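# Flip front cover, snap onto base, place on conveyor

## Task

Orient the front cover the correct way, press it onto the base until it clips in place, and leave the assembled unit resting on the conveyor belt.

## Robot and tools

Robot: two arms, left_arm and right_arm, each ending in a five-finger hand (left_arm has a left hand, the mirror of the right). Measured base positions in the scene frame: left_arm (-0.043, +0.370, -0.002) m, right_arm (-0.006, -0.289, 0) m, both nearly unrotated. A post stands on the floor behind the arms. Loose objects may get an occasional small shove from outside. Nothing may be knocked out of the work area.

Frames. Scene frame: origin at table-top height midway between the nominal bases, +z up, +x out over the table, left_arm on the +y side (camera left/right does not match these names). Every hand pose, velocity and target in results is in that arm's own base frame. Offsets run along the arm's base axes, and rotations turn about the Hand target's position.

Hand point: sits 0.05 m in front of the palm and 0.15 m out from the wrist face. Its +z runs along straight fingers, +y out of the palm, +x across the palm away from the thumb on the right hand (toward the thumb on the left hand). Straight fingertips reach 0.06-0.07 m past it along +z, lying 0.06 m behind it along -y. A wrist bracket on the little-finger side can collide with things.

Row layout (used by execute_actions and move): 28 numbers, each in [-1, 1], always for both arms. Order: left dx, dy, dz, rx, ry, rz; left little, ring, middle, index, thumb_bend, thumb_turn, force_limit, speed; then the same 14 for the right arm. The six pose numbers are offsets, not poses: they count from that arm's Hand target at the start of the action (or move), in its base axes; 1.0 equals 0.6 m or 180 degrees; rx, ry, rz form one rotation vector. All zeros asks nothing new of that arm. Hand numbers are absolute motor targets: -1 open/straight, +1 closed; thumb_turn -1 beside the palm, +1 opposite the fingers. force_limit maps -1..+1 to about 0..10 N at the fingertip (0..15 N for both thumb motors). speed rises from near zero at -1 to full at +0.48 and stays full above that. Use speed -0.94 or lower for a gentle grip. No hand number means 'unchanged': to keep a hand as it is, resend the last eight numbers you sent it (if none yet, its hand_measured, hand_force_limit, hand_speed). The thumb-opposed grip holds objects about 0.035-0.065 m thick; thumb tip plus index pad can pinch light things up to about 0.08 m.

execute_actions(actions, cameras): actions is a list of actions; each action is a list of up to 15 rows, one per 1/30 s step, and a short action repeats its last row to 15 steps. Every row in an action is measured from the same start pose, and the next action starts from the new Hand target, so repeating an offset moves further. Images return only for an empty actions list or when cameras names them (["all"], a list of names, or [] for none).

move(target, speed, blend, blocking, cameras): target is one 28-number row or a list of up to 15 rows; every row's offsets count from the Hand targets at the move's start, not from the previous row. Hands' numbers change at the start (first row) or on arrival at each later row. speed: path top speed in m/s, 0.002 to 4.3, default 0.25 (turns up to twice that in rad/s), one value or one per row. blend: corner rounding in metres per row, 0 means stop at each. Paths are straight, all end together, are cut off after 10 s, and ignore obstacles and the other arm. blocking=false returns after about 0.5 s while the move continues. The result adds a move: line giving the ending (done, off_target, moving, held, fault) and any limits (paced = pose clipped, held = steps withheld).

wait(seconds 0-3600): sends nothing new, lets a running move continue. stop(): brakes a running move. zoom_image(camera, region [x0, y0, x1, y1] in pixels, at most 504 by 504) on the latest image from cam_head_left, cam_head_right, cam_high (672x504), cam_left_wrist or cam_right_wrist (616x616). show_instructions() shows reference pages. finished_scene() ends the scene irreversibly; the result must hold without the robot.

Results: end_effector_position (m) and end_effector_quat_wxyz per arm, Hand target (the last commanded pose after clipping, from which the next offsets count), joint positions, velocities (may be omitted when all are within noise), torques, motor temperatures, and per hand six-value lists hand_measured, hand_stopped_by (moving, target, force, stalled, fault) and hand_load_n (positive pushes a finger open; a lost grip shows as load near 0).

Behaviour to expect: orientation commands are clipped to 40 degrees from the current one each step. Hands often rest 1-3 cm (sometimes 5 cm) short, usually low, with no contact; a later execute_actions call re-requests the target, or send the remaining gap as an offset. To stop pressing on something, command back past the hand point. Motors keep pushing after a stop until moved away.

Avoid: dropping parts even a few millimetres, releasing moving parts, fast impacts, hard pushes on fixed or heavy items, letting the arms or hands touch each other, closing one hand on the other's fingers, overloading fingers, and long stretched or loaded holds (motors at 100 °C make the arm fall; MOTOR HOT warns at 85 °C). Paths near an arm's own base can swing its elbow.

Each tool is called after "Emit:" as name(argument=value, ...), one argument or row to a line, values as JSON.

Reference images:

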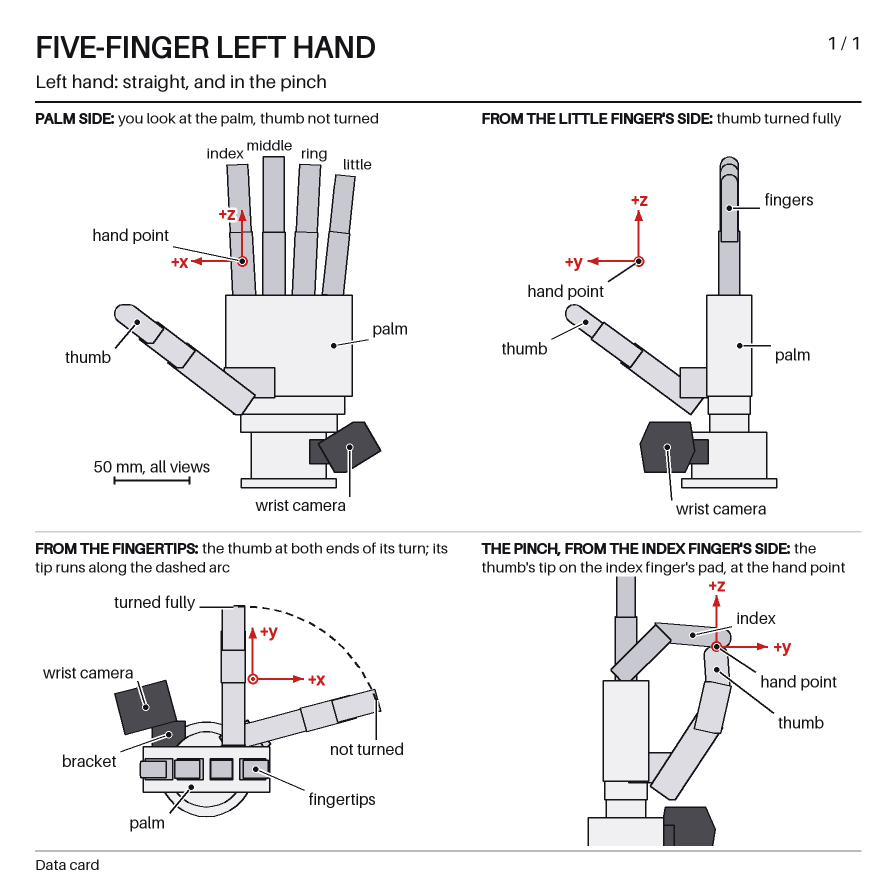

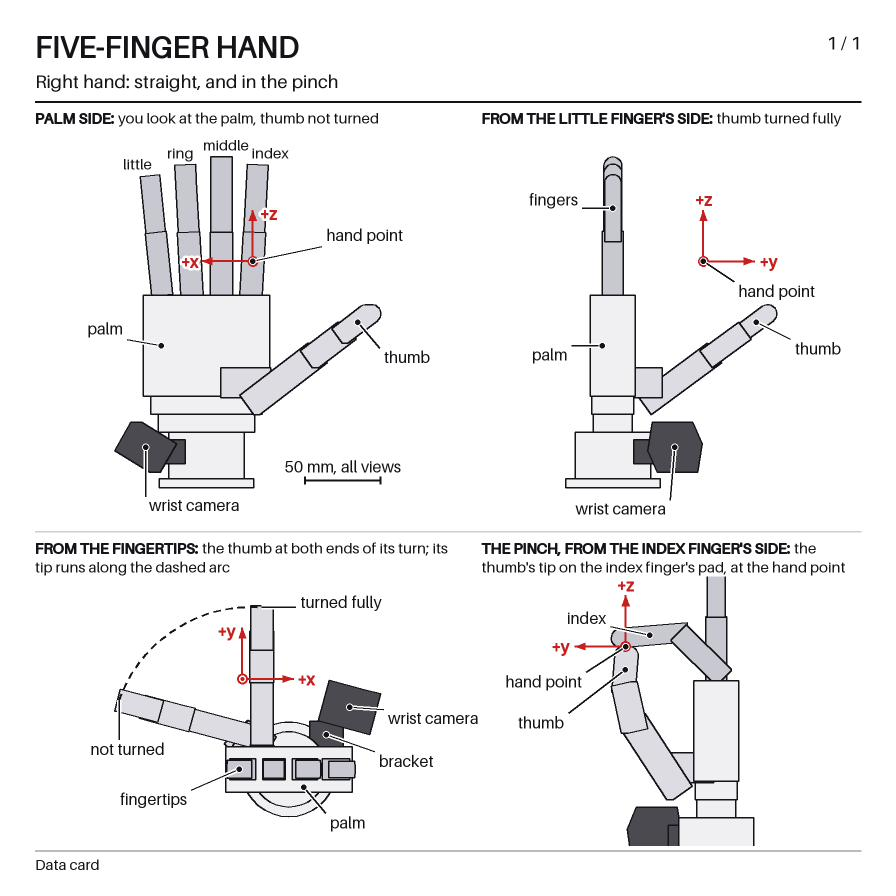

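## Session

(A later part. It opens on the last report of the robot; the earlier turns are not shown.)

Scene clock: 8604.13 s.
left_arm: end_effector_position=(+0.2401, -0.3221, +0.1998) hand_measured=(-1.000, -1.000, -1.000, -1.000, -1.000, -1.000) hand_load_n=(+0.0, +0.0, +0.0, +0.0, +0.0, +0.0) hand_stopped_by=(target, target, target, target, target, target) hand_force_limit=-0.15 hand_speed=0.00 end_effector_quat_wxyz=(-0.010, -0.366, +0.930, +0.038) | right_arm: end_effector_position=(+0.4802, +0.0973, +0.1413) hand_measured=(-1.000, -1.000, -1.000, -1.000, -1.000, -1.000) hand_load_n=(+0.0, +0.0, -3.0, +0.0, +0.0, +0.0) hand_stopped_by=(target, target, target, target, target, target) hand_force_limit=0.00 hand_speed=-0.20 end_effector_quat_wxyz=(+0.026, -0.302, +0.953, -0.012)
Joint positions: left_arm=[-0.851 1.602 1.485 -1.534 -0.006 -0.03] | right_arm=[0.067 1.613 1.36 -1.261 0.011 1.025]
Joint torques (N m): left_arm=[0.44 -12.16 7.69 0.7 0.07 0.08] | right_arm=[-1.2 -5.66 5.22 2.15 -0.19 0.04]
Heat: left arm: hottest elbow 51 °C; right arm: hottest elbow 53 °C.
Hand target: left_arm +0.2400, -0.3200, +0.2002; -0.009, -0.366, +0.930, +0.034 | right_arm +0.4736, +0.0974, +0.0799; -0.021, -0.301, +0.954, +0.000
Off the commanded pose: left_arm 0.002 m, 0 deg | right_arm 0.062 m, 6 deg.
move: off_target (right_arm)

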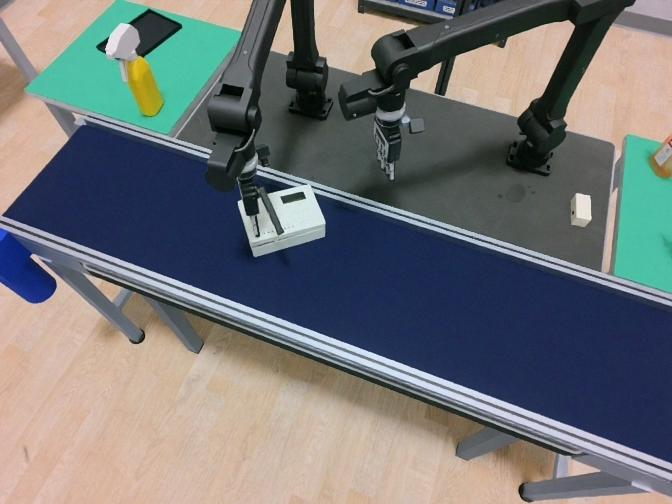

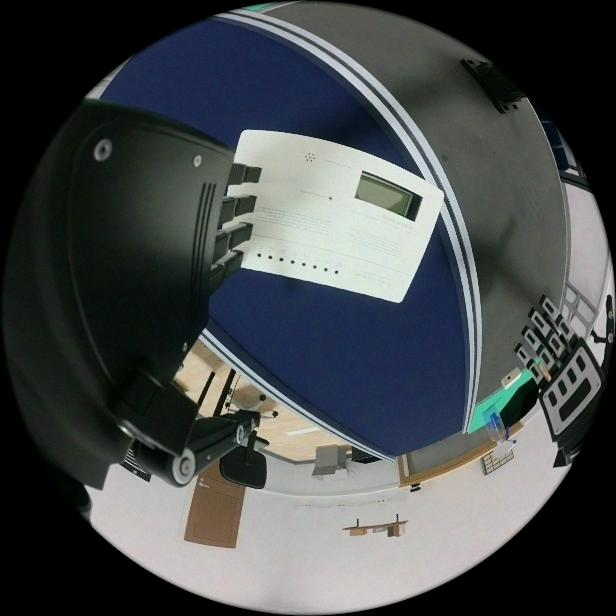

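Emit:
move(
  target=[0,0,0,0,0,0,-1,-1,-1,-1,-1,-1,-0.15,0,0,0,-0.05,0,0.02,0,-1,-1,-1,-1,-1,-1,0,-0.2],
  speed=0.06,
  cameras=["cam_high","cam_right_wrist"],
)

Emit:
zoom_image(
  camera="cam_high",
  region=[236, 166, 336, 266],
)

Scene clock: 8624.80 s.
left_arm: end_effector_position=(+0.2401, -0.3221, +0.1998) hand_measured=(-1.000, -1.000, -1.000, -1.000, -1.000, -1.000) hand_load_n=(+0.0, +0.0, +0.0, +0.0, +0.0, +0.0) hand_stopped_by=(target, target, target, target, target, target) hand_force_limit=-0.15 hand_speed=0.00 end_effector_quat_wxyz=(-0.010, -0.366, +0.930, +0.038) | right_arm: end_effector_position=(+0.4802, +0.0979, +0.1399) hand_measured=(-1.000, -1.000, -1.000, -1.000, -1.000, -1.000) hand_load_n=(+0.0, +0.0, -3.0, +0.0, +0.0, +0.0) hand_stopped_by=(target, target, target, target, target, target) hand_force_limit=0.00 hand_speed=-0.20 end_effector_quat_wxyz=(+0.025, -0.302, +0.953, -0.010)
Joint positions: left_arm=[-0.851 1.602 1.485 -1.534 -0.006 -0.03] | right_arm=[0.067 1.617 1.36 -1.261 0.008 1.025]
Joint torques (N m): left_arm=[0.5 -12.22 7.69 0.7 0.07 0.08] | right_arm=[-1.38 -1.9 4.98 1.83 -0.25 0.01]
Motor temperatures (°C): left_arm=[25 39 51 23 24 24] | right_arm=[28 35 50 24 25 29]
Heat: left arm: hottest elbow 51 °C; right arm: hottest elbow 50 °C.
Hand target: left_arm +0.2400, -0.3200, +0.2002; -0.009, -0.366, +0.930, +0.034 | right_arm +0.4737, +0.0974, +0.0499; -0.051, -0.300, +0.952, +0.009
Off the commanded pose: left_arm 0.002 m, 0 deg | right_arm 0.090 m, 9 deg.
move: off_target (right_arm)

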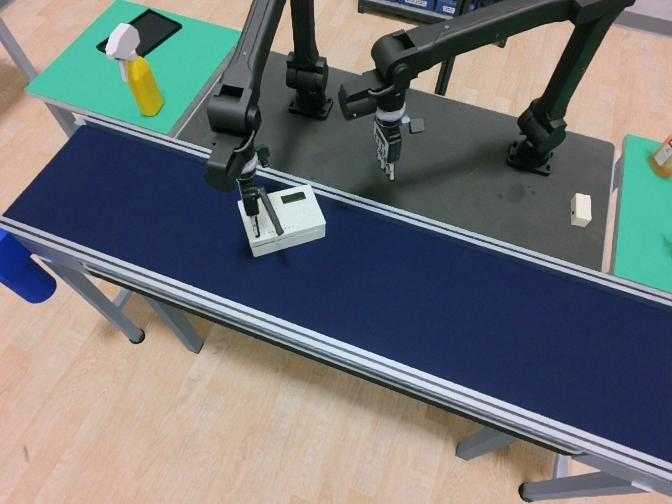

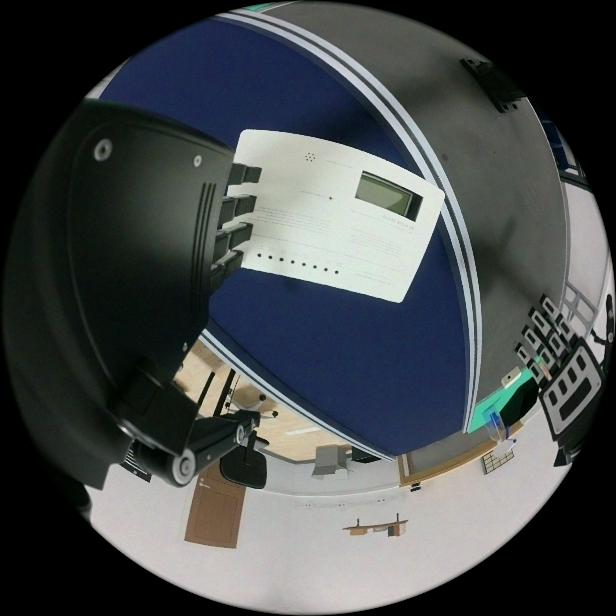

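Scaled by 5.040 from the camera's image (finer frame: 960x720).

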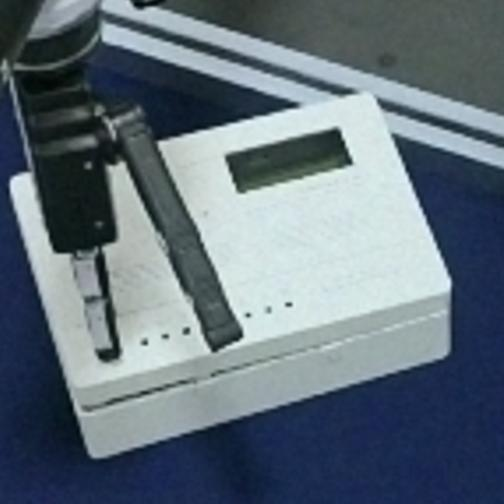

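Emit:
zoom_image(
  camera="cam_high",
  region=[240, 216, 290, 266],
)

Emit:
zoom_image(
  camera="cam_high",
  region=[280, 206, 330, 250],
)

Scaled by 10.080 from the camera's image (finer frame: 960x720).

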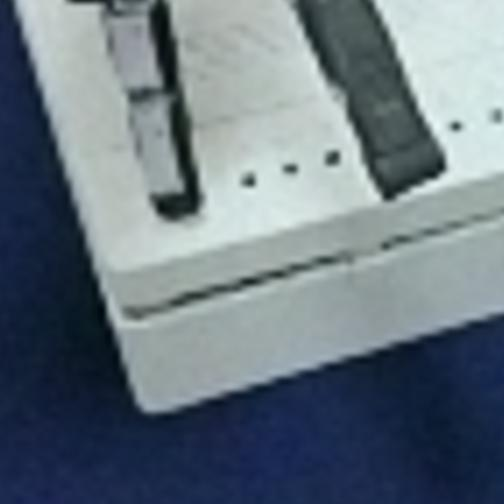

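Scaled by 10.080 from the camera's image (finer frame: 960x720).

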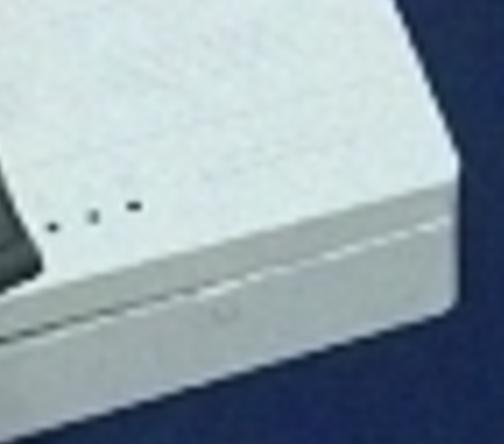

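Emit:
move(
  target=[0,0,0,0,0,0,-1,-1,-1,-1,-1,-1,-0.15,0,0,0,-0.06,0,0.01,0,-1,-1,-1,-1,-1,-1,0,-0.2],
  speed=0.06,
  cameras=["cam_high"],
)

Emit:
zoom_image(
  camera="cam_high",
  region=[240, 216, 290, 266],
)

Scene clock: 8638.80 s.
left_arm: end_effector_position=(+0.2401, -0.3221, +0.1998) hand_measured=(-1.000, -1.000, -1.000, -1.000, -1.000, -1.000) hand_load_n=(+0.5, +0.0, +0.0, +0.0, +0.0, +0.0) hand_stopped_by=(target, target, target, target, target, target) hand_force_limit=-0.15 hand_speed=0.00 end_effector_quat_wxyz=(-0.010, -0.366, +0.930, +0.038) | right_arm: end_effector_position=(+0.4910, +0.0982, +0.1277) hand_measured=(-1.000, -1.000, -1.000, -1.000, -1.000, -1.000) hand_load_n=(+0.0, +0.0, -1.5, +0.0, +0.0, +0.0) hand_stopped_by=(target, target, target, target, target, target) hand_force_limit=0.00 hand_speed=-0.20 end_effector_quat_wxyz=(+0.032, -0.301, +0.953, -0.012)
Joint positions: left_arm=[-0.851 1.602 1.485 -1.534 -0.006 -0.03] | right_arm=[0.067 1.642 1.357 -1.218 0.008 1.025]
Joint torques (N m): left_arm=[0.5 -12.16 7.68 0.7 0.07 0.08] | right_arm=[-1.32 -0.62 2.89 1.77 -0.33 0.01]
Heat: left arm: hottest elbow 51 °C; right arm: hottest elbow 49 °C.
Hand target: left_arm +0.2400, -0.3200, +0.2002; -0.009, -0.366, +0.930, +0.034 | right_arm +0.4738, +0.0974, +0.0140; -0.066, -0.300, +0.952, +0.014
Off the commanded pose: left_arm 0.002 m, 0 deg | right_arm 0.115 m, 12 deg.
move: off_target (right_arm)

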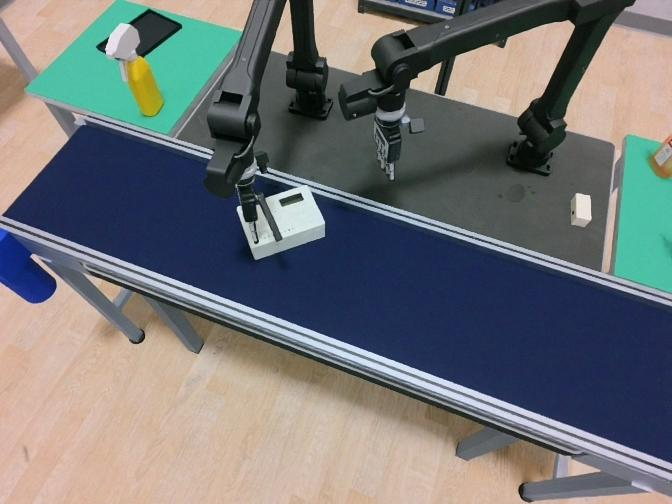

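Scaled by 10.080 from the camera's image (finer frame: 960x720).

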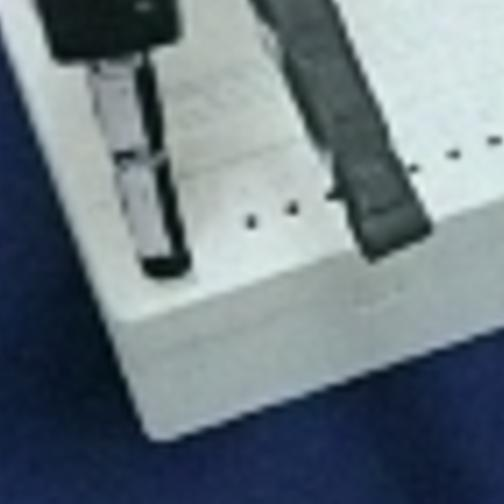

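Emit:
move(
  target=[
    [0,0,0,0,0,0,-1,-1,-1,-1,-1,-1,-0.15,0,0.02,0.0,0.25,0,-0.04,0,-1,-1,-1,-1,-1,-1,0,-0.2],
    [0,0,0,0,0,0,-1,-1,-1,-1,-1,-1,-0.15,0,0.06,-0.28,0.36,0,-0.04,0,-1,-1,-1,-1,-1,-1,0,-0.2],
  ],
  speed=0.15,
  cameras=["cam_high","cam_head_left","cam_head_right","cam_right_wrist"],
)

Emit:
zoom_image(
  camera="cam_high",
  region=[236, 176, 336, 266],
)

Emit:
zoom_image(
  camera="cam_head_right",
  region=[385, 325, 425, 355],
)

Emit:
zoom_image(
  camera="cam_head_right",
  region=[340, 300, 420, 380],
)

Scene clock: 8656.40 s.
left_arm: end_effector_position=(+0.2401, -0.3221, +0.1998) hand_measured=(-1.000, -1.000, -1.000, -1.000, -1.000, -1.000) hand_load_n=(+0.0, +0.0, +0.0, +0.0, +0.0, +0.0) hand_stopped_by=(target, target, target, target, target, target) hand_force_limit=-0.15 hand_speed=0.00 end_effector_quat_wxyz=(-0.010, -0.366, +0.930, +0.038) | right_arm: end_effector_position=(+0.4965, -0.0636, +0.2152) hand_measured=(-1.000, -1.000, -1.000, -1.000, -1.000, -1.000) hand_load_n=(+0.0, +0.0, +0.0, +0.0, +0.0, +0.0) hand_stopped_by=(target, target, target, target, target, target) hand_force_limit=0.00 hand_speed=-0.20 end_effector_quat_wxyz=(-0.021, -0.296, +0.955, +0.004)
Joint positions: left_arm=[-0.851 1.602 1.485 -1.534 -0.006 -0.03] | right_arm=[-0.247 1.735 1.709 -1.585 0.015 0.723]
Joint torques (N m): left_arm=[0.5 -12.22 7.69 0.7 0.07 0.07] | right_arm=[-1.55 -12.51 15.77 0.02 -0.15 -0.12]
Heat: left arm: hottest elbow 51 °C; right arm: hottest elbow 48 °C.
Hand target: left_arm +0.2400, -0.3200, +0.2002; -0.009, -0.366, +0.930, +0.034 | right_arm +0.5098, -0.0705, +0.2300; -0.006, -0.300, +0.954, -0.005
Off the commanded pose: left_arm 0.002 m, 0 deg | right_arm 0.021 m, 2 deg.
move: off_target (right_arm)
Images, in order (width x height): cam_head_left 672x504, cam_head_right 672x504, cam_high 672x504, cam_right_wrist 616x616.

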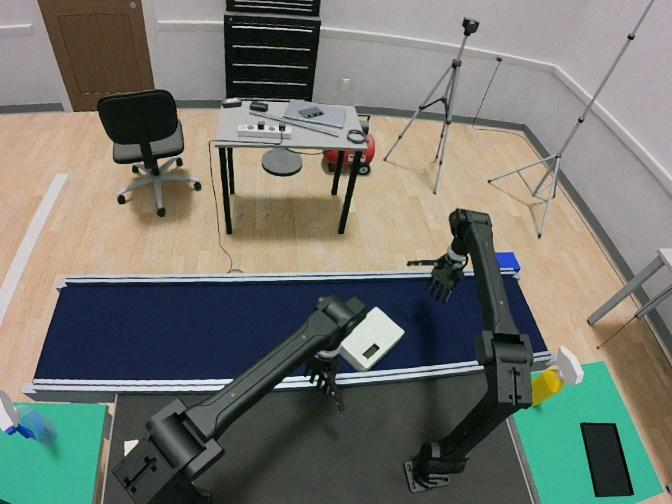

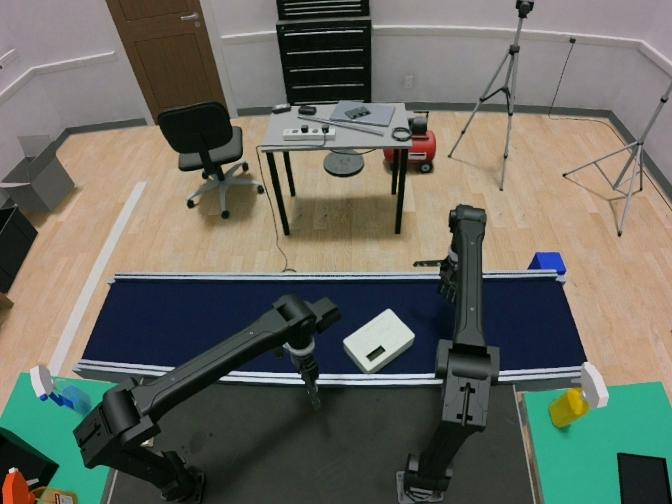

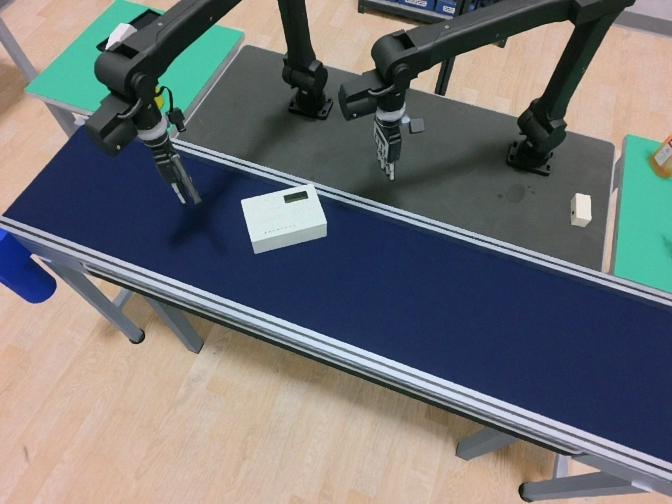

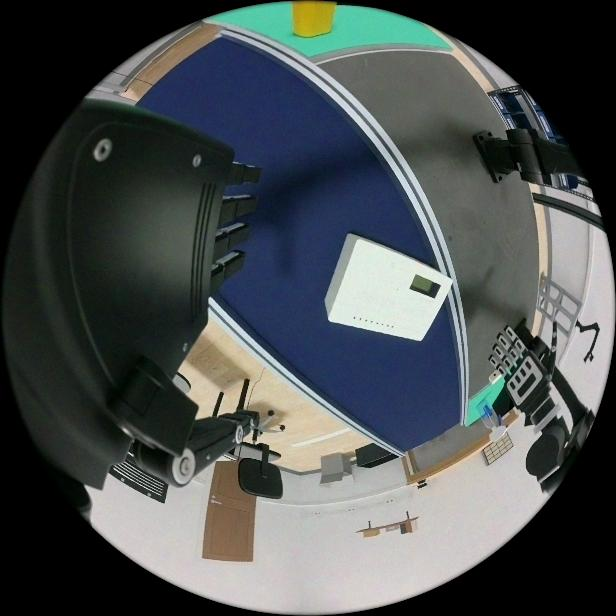

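Scaled by 5.040 from the camera's image (finer frame: 960x720).

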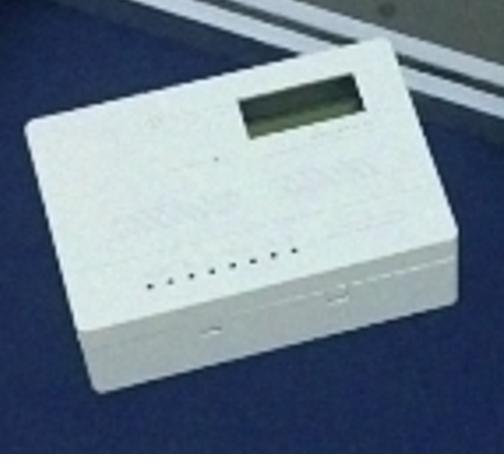

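Scaled by 12.600 from the camera's image (finer frame: 960x720).

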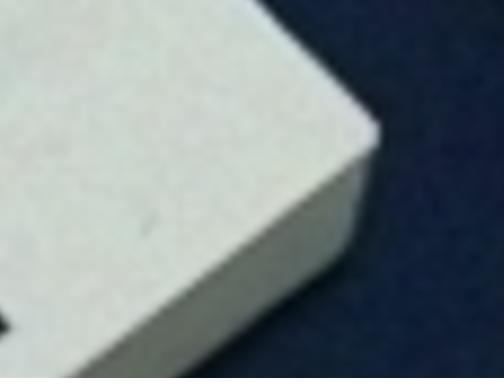

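Scaled by 6.300 from the camera's image (finer frame: 960x720).

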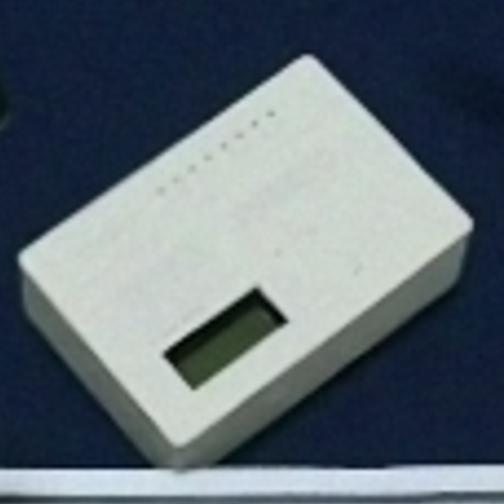

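Emit:
zoom_image(
  camera="cam_high",
  region=[280, 206, 340, 250],
)

Emit:
zoom_image(
  camera="cam_right_wrist",
  region=[310, 220, 470, 360],
)

Emit:
zoom_image(
  camera="cam_head_right",
  region=[340, 340, 395, 380],
)

Emit:
zoom_image(
  camera="cam_head_left",
  region=[330, 330, 400, 380],
)

Scaled by 8.400 from the camera's image (finer frame: 960x720).

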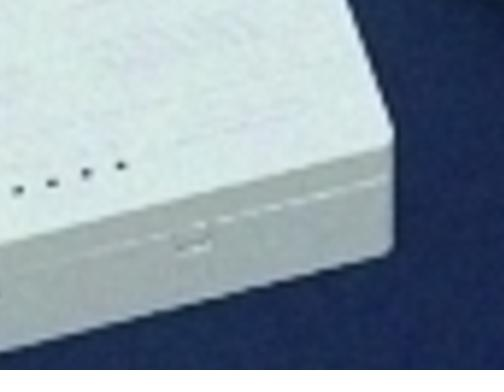

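Scaled by 3.150 from the camera's image (finer frame: 880x880).

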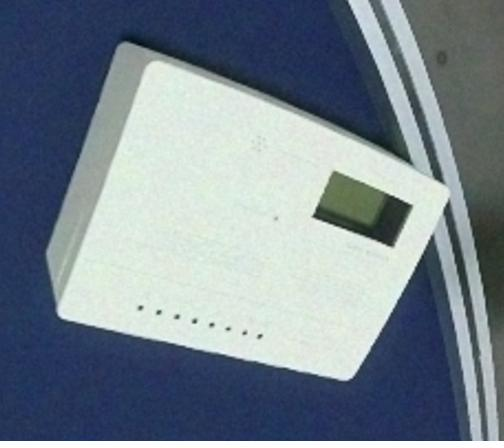

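Scaled by 9.164 from the camera's image (finer frame: 960x720).

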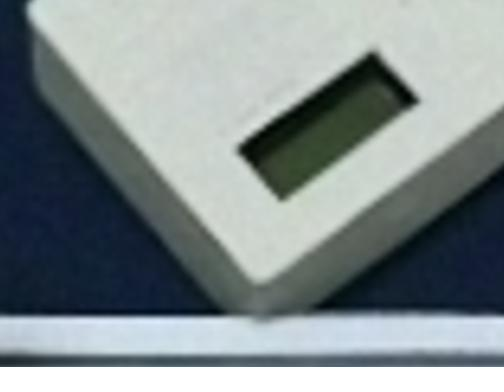

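Scaled by 7.200 from the camera's image (finer frame: 960x720).

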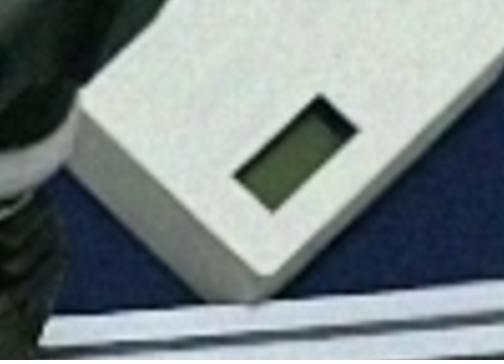

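Emit:
move(
  target=[0,0,0,0,0,0,-1,-1,-1,-1,-1,-1,-0.15,0,-0.235,0.342,-0.04,0,0,0.508,-1,-1,-1,-1,-1,-1,0,-0.2],
  speed=0.15,
  cameras=["cam_high","cam_right_wrist"],
)

Emit:
zoom_image(
  camera="cam_high",
  region=[240, 170, 340, 266],
)

Scene clock: 8694.87 s.
left_arm: end_effector_position=(+0.2401, -0.3221, +0.1998) hand_measured=(-1.000, -1.000, -1.000, -1.000, -1.000, -1.000) hand_load_n=(+0.5, +0.0, +0.0, +0.0, +0.0, -0.5) hand_stopped_by=(target, target, target, target, target, target) hand_force_limit=-0.15 hand_speed=0.00 end_effector_quat_wxyz=(-0.010, -0.366, +0.930, +0.038) | right_arm: end_effector_position=(+0.3721, +0.1315, +0.2035) hand_measured=(-1.000, -1.000, -1.000, -1.000, -1.000, -1.000) hand_load_n=(+0.0, +0.0, +0.0, +0.0, +0.0, +0.0) hand_stopped_by=(target, target, target, target, target, target) hand_force_limit=0.00 hand_speed=-0.20 end_effector_quat_wxyz=(+0.008, +0.887, -0.462, +0.003)
Joint positions: left_arm=[-0.851 1.602 1.485 -1.534 -0.006 -0.03] | right_arm=[0.317 1.553 1.451 -1.476 0.014 -0.292]
Joint torques (N m): left_arm=[0.44 -12.22 7.69 0.7 0.07 0.08] | right_arm=[-0.32 -12.1 9.33 0.72 -0.21 -0.13]
Heat: left arm: hottest elbow 51 °C; right arm: hottest elbow 51 °C.
Hand target: left_arm +0.2400, -0.3200, +0.2002; -0.009, -0.366, +0.930, +0.034 | right_arm +0.3688, +0.1347, +0.2059; +0.001, +0.893, -0.451, +0.008
Off the commanded pose: left_arm 0.002 m, 0 deg | right_arm 0.005 m, 2 deg.
move: done

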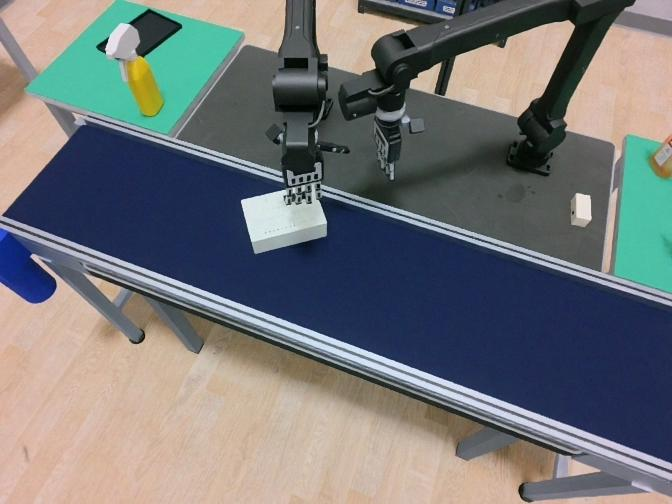

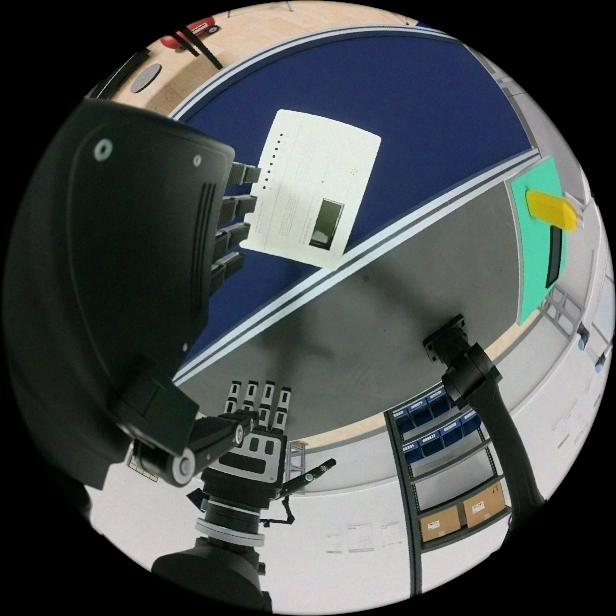

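Scaled by 5.040 from the camera's image (finer frame: 960x720).

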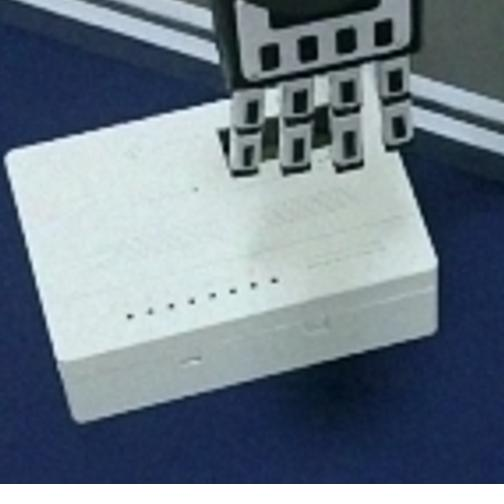

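Emit:
move(
  target=[0,0,0,0,0,0,-1,-1,-1,-1,-1,-1,-0.15,0,0.052,0.015,-0.085,0,0,0,-1,-1,-1,-1,-1,-1,0,-0.2],
  speed=0.12,
  cameras=["cam_high"],
)

Emit:
zoom_image(
  camera="cam_high",
  region=[240, 170, 340, 266],
)

Scene clock: 8711.77 s.
left_arm: end_effector_position=(+0.2401, -0.3221, +0.1998) hand_measured=(-1.000, -1.000, -1.000, -1.000, -1.000, -1.000) hand_load_n=(+0.0, +0.0, +0.0, +0.0, +0.0, +0.0) hand_stopped_by=(target, target, target, target, target, target) hand_force_limit=-0.15 hand_speed=0.00 end_effector_quat_wxyz=(-0.010, -0.366, +0.930, +0.038) | right_arm: end_effector_position=(+0.4003, +0.1405, +0.1578) hand_measured=(-1.000, -1.000, -1.000, -1.000, -1.000, -1.000) hand_load_n=(+0.0, +0.0, +0.0, +0.0, +0.0, +0.0) hand_stopped_by=(target, target, target, target, target, target) hand_force_limit=0.00 hand_speed=-0.20 end_effector_quat_wxyz=(+0.003, +0.887, -0.461, +0.007)
Joint positions: left_arm=[-0.851 1.602 1.485 -1.534 -0.006 -0.03] | right_arm=[0.317 1.638 1.434 -1.361 0.014 -0.296]
Joint torques (N m): left_arm=[0.5 -12.22 7.69 0.7 0.07 0.07] | right_arm=[-0.56 -11.99 9.72 0.77 -0.21 -0.12]
Heat: left arm: hottest elbow 51 °C; right arm: hottest elbow 51 °C.
Hand target: left_arm +0.2400, -0.3200, +0.2002; -0.009, -0.366, +0.930, +0.034 | right_arm +0.4000, +0.1437, +0.1548; +0.001, +0.893, -0.451, +0.007
Off the commanded pose: left_arm 0.002 m, 0 deg | right_arm 0.004 m, 1 deg.
move: done

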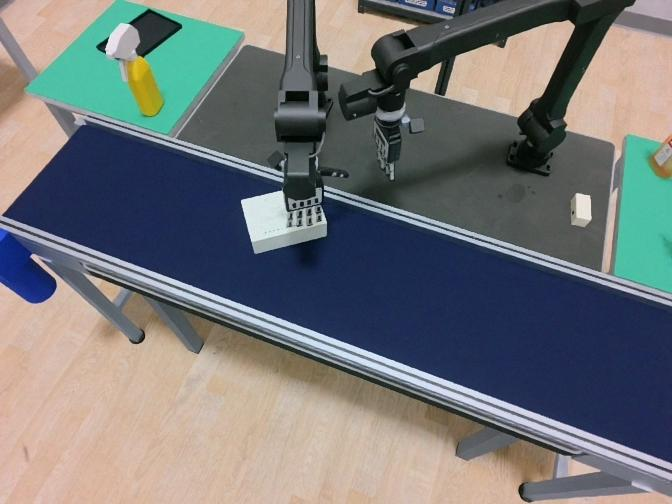

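Scaled by 5.040 from the camera's image (finer frame: 960x720).

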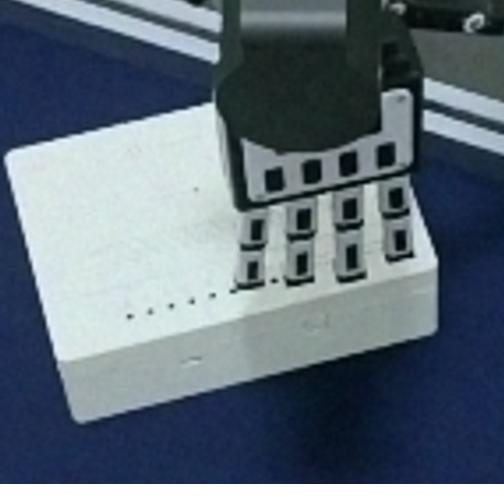

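Emit:
move(
  target=[0,0,0,0,0,0,-1,-1,-1,-1,-1,-1,-0.15,0,-0.008,-0.008,-0.1,0,0.01,0,-1,-1,-1,-1,-1,-1,0,-0.2],
  speed=0.06,
  cameras=["cam_high"],
)

Emit:
zoom_image(
  camera="cam_high",
  region=[240, 170, 340, 266],
)

Scene clock: 8722.80 s.
left_arm: end_effector_position=(+0.2401, -0.3221, +0.1998) hand_measured=(-1.000, -1.000, -1.000, -1.000, -1.000, -1.000) hand_load_n=(+0.0, +0.0, +0.0, +0.0, +0.0, +0.0) hand_stopped_by=(target, target, target, target, target, target) hand_force_limit=-0.15 hand_speed=0.00 end_effector_quat_wxyz=(-0.010, -0.366, +0.930, +0.038) | right_arm: end_effector_position=(+0.3977, +0.1409, +0.1035) hand_measured=(-1.000, -1.000, -1.000, -1.000, -1.000, -1.000) hand_load_n=(+0.0, +0.0, +0.0, +0.0, +0.0, +0.0) hand_stopped_by=(target, target, target, target, target, target) hand_force_limit=0.00 hand_speed=-0.20 end_effector_quat_wxyz=(+0.004, +0.890, -0.456, +0.000)
Joint positions: left_arm=[-0.851 1.602 1.485 -1.534 -0.006 -0.03] | right_arm=[0.317 1.679 1.336 -1.234 0.005 -0.306]
Joint torques (N m): left_arm=[0.5 -12.16 7.69 0.7 0.07 0.07] | right_arm=[-1.26 -11.4 8.73 0.64 -0.24 -0.12]
Heat: left arm: hottest elbow 51 °C; right arm: hottest elbow 50 °C.
Hand target: left_arm +0.2400, -0.3200, +0.2002; -0.009, -0.366, +0.930, +0.034 | right_arm +0.3952, +0.1389, +0.0949; +0.008, +0.893, -0.451, -0.006
Off the commanded pose: left_arm 0.002 m, 0 deg | right_arm 0.009 m, 1 deg.
move: done

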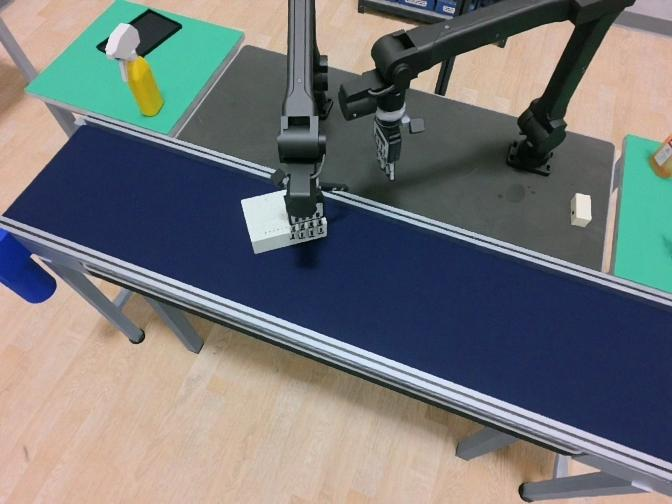

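Scaled by 5.040 from the camera's image (finer frame: 960x720).

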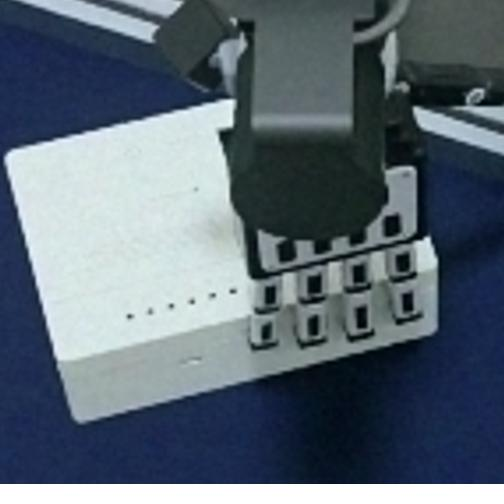

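Emit:
move(
  target=[
    [0,0,0,0,0,0,-1,-1,-1,-1,-1,-1,-0.15,0,0.025,0.015,0.06,0,-0.01,0,-1,-1,-1,-1,-1,-1,0,-0.2],
    [0,0,0,0,0,0,-1,-1,-1,-1,-1,-1,-0.15,0,0.02,0.012,0.13,0,-0.01,0,-1,-1,-1,-1,-1,-1,0,-0.2],
  ],
  speed=0.1,
  cameras=["cam_high"],
)

Emit:
zoom_image(
  camera="cam_high",
  region=[240, 170, 340, 266],
)

Scene clock: 8737.23 s.
left_arm: end_effector_position=(+0.2401, -0.3221, +0.1998) hand_measured=(-1.000, -1.000, -1.000, -1.000, -1.000, -1.000) hand_load_n=(+0.0, +0.0, +0.0, +0.0, +0.0, +0.0) hand_stopped_by=(target, target, target, target, target, target) hand_force_limit=-0.15 hand_speed=0.00 end_effector_quat_wxyz=(-0.010, -0.366, +0.930, +0.038) | right_arm: end_effector_position=(+0.3919, +0.1384, +0.1519) hand_measured=(-1.000, -1.000, -1.000, -1.000, -1.000, -1.000) hand_load_n=(+0.0, +0.0, +0.0, +0.0, +0.0, +0.0) hand_stopped_by=(target, target, target, target, target, target) hand_force_limit=0.00 hand_speed=-0.20 end_effector_quat_wxyz=(+0.019, +0.890, -0.456, -0.013)
Joint positions: left_arm=[-0.851 1.602 1.485 -1.534 -0.006 -0.03] | right_arm=[0.317 1.657 1.432 -1.392 0.008 -0.306]
Joint torques (N m): left_arm=[0.44 -12.22 7.68 0.7 0.07 0.07] | right_arm=[-0.62 -12.75 15.13 -0.12 0.04 -0.02]
Heat: left arm: hottest elbow 51 °C; right arm: hottest elbow 51 °C.
Hand target: left_arm +0.2400, -0.3200, +0.2002; -0.009, -0.366, +0.930, +0.034 | right_arm +0.4072, +0.1461, +0.1729; +0.001, +0.893, -0.451, +0.007
Off the commanded pose: left_arm 0.002 m, 0 deg | right_arm 0.027 m, 3 deg.
move: off_target (right_arm)

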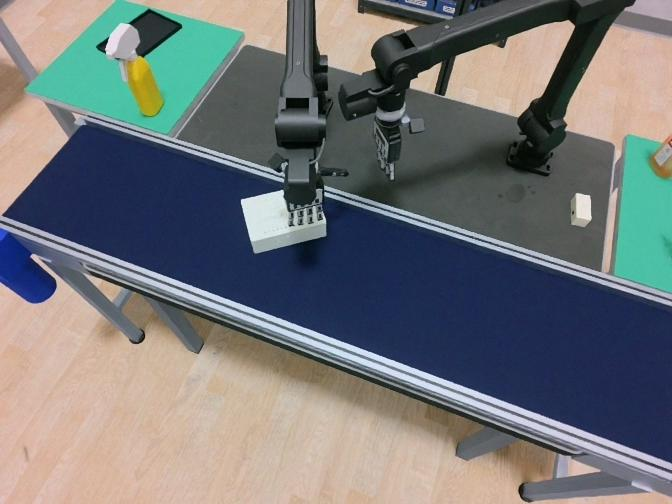

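Scaled by 5.040 from the camera's image (finer frame: 960x720).

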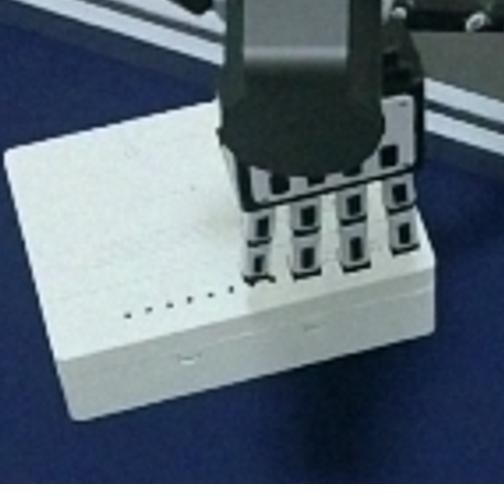

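Emit:
move(
  target=[0,0,0,0,0,0,-1,-1,-1,-1,-1,-1,-0.15,0,-0.0587,-0.037,-0.015,0,0,0,-1,-1,-1,-1,-1,-1,0,-0.2],
  speed=0.1,
  cameras=["cam_high"],
)

Emit:
zoom_image(
  camera="cam_high",
  region=[240, 170, 340, 266],
)

Scene clock: 8748.03 s.
left_arm: end_effector_position=(+0.2401, -0.3221, +0.1998) hand_measured=(-1.000, -1.000, -1.000, -1.000, -1.000, -1.000) hand_load_n=(+0.0, +0.0, +0.0, +0.0, +0.0, +0.0) hand_stopped_by=(target, target, target, target, target, target) hand_force_limit=-0.15 hand_speed=0.00 end_effector_quat_wxyz=(-0.010, -0.366, +0.930, +0.038) | right_arm: end_effector_position=(+0.3711, +0.1307, +0.1637) hand_measured=(-1.000, -1.000, -1.000, -1.000, -1.000, -1.000) hand_load_n=(+0.0, +0.0, +0.0, +0.0, +0.0, +0.0) hand_stopped_by=(target, target, target, target, target, target) hand_force_limit=0.00 hand_speed=-0.20 end_effector_quat_wxyz=(+0.004, +0.892, -0.451, +0.003)
Joint positions: left_arm=[-0.851 1.602 1.485 -1.534 -0.006 -0.03] | right_arm=[0.317 1.562 1.357 -1.367 0.009 -0.317]
Joint torques (N m): left_arm=[0.5 -12.22 7.68 0.7 0.07 0.07] | right_arm=[-2.08 -11.63 9.22 0.69 0.02 -0.09]
Heat: left arm: hottest elbow 51 °C; right arm: hottest elbow 54 °C.
Hand target: left_arm +0.2400, -0.3200, +0.2002; -0.009, -0.366, +0.930, +0.034 | right_arm +0.3720, +0.1239, +0.1638; +0.001, +0.893, -0.451, +0.007
Off the commanded pose: left_arm 0.002 m, 0 deg | right_arm 0.007 m, 1 deg.
move: done

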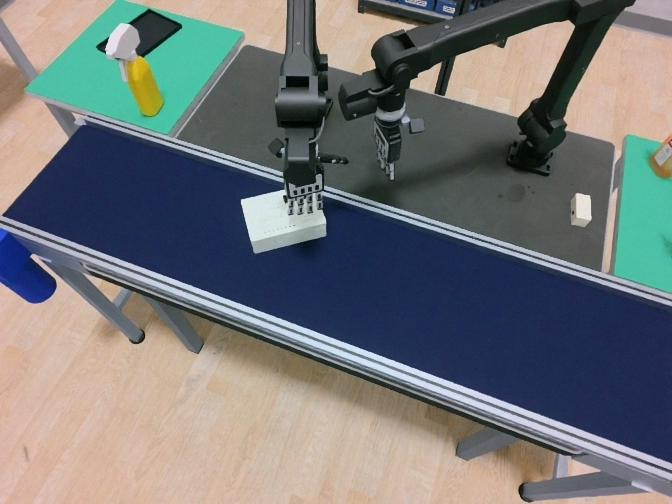

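Scaled by 5.040 from the camera's image (finer frame: 960x720).

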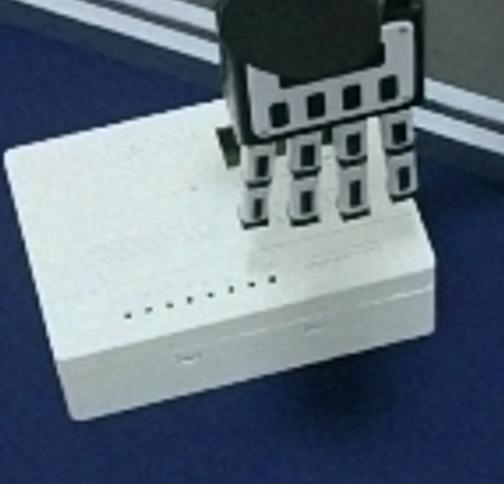

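Emit:
move(
  target=[0,0,0,0,0,0,-1,-1,-1,-1,-1,-1,-0.15,0,0.02,0.015,-0.075,0,0,0,-1,-1,-1,-1,-1,-1,0,-0.2],
  speed=0.06,
  cameras=["cam_high"],
)

Emit:
zoom_image(
  camera="cam_high",
  region=[240, 170, 340, 266],
)

Scene clock: 8760.37 s.
left_arm: end_effector_position=(+0.2401, -0.3221, +0.1998) hand_measured=(-1.000, -1.000, -1.000, -1.000, -1.000, -1.000) hand_load_n=(+0.0, +0.0, +0.0, +0.0, -0.5, +0.0) hand_stopped_by=(target, target, target, target, target, target) hand_force_limit=-0.15 hand_speed=0.00 end_effector_quat_wxyz=(-0.010, -0.366, +0.930, +0.038) | right_arm: end_effector_position=(+0.3835, +0.1347, +0.1331) hand_measured=(-1.000, -1.000, -1.000, -1.000, -1.000, -1.000) hand_load_n=(+0.0, +0.0, -1.0, +0.0, +0.0, +0.0) hand_stopped_by=(target, target, target, target, target, target) hand_force_limit=0.00 hand_speed=-0.20 end_effector_quat_wxyz=(-0.006, +0.892, -0.451, +0.012)
Joint positions: left_arm=[-0.851 1.602 1.485 -1.534 -0.006 -0.03] | right_arm=[0.317 1.595 1.318 -1.268 0.009 -0.317]
Joint torques (N m): left_arm=[0.44 -12.22 7.68 0.7 0.07 0.08] | right_arm=[-1.44 -9.7 8.72 1.14 0.03 -0.03]
Heat: left arm: hottest elbow 51 °C; right arm: hottest elbow 52 °C.
Hand target: left_arm +0.2400, -0.3200, +0.2002; -0.009, -0.366, +0.930, +0.034 | right_arm +0.3839, +0.1329, +0.1188; +0.001, +0.893, -0.451, +0.007
Off the commanded pose: left_arm 0.002 m, 0 deg | right_arm 0.014 m, 1 deg.
move: off_target (right_arm)

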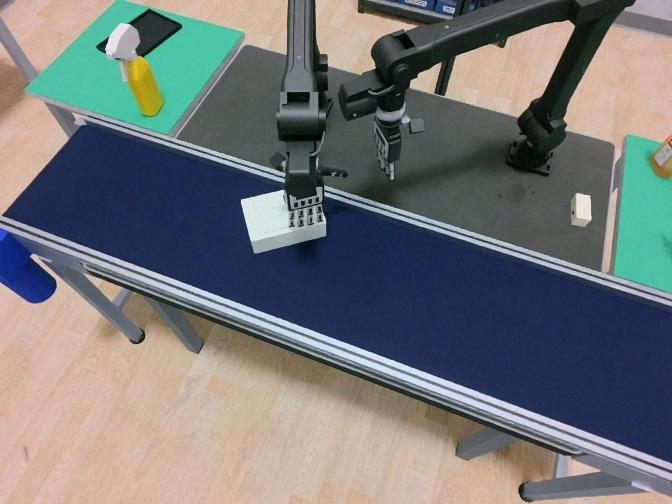

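Scaled by 5.040 from the camera's image (finer frame: 960x720).

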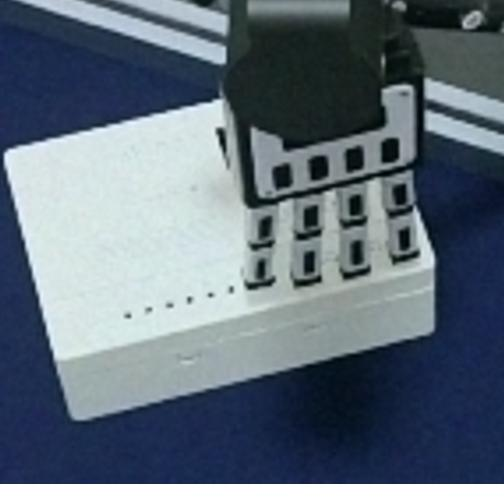

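Emit:
move(
  target=[0,0,0,0,0,0,-1,-1,-1,-1,-1,-1,-0.15,0,0,0,-0.08,0,0.02,0,-1,-1,-1,-1,-1,-1,0,-0.2],
  speed=0.06,
  cameras=["cam_high"],
)

Emit:
zoom_image(
  camera="cam_high",
  region=[280, 206, 340, 256],
)

Scene clock: 8768.80 s.
left_arm: end_effector_position=(+0.2401, -0.3221, +0.1998) hand_measured=(-1.000, -1.000, -1.000, -1.000, -1.000, -1.000) hand_load_n=(+0.0, +0.0, +0.0, +0.0, +0.0, +0.0) hand_stopped_by=(target, target, target, target, target, target) hand_force_limit=-0.15 hand_speed=0.00 end_effector_quat_wxyz=(-0.010, -0.366, +0.930, +0.038) | right_arm: end_effector_position=(+0.3885, +0.1388, +0.1300) hand_measured=(-1.000, -1.000, -1.000, -1.000, -1.000, -1.000) hand_load_n=(+0.0, +0.0, -5.5, +0.0, +0.0, +0.0) hand_stopped_by=(target, target, target, target, target, target) hand_force_limit=0.00 hand_speed=-0.20 end_effector_quat_wxyz=(-0.019, +0.892, -0.451, +0.017)
Joint positions: left_arm=[-0.851 1.602 1.485 -1.534 -0.006 -0.03] | right_arm=[0.317 1.595 1.313 -1.238 -0.003 -0.317]
Joint torques (N m): left_arm=[0.5 -12.22 7.69 0.7 0.07 0.07] | right_arm=[-1.9 -4.37 5.35 2.18 -0.33 -0.1]
Heat: left arm: hottest elbow 51 °C; right arm: hottest elbow 51 °C.
Hand target: left_arm +0.2400, -0.3200, +0.2002; -0.009, -0.366, +0.930, +0.034 | right_arm +0.3841, +0.1330, +0.0709; +0.015, +0.892, -0.450, -0.021
Off the commanded pose: left_arm 0.002 m, 0 deg | right_arm 0.060 m, 6 deg.
move: off_target (right_arm)

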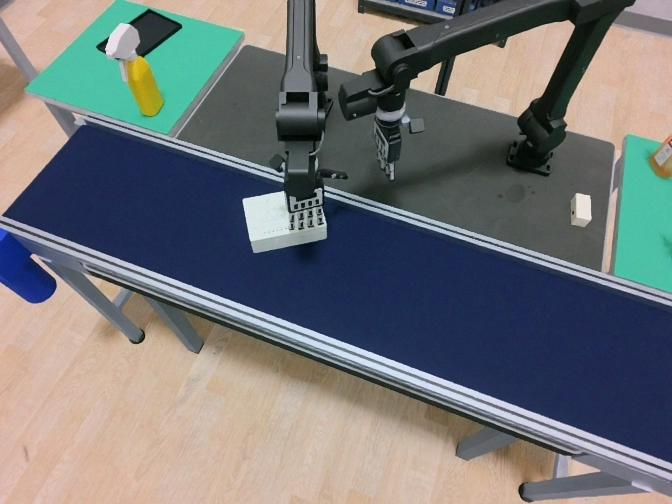

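Scaled by 8.400 from the camera's image (finer frame: 960x720).

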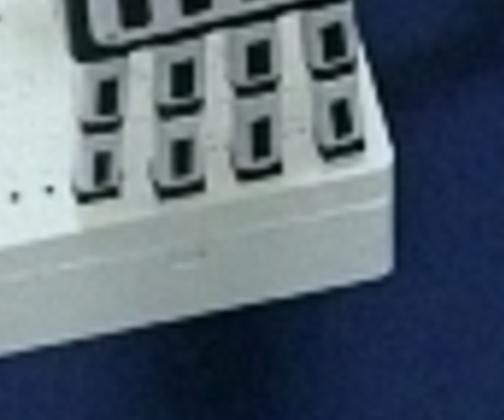

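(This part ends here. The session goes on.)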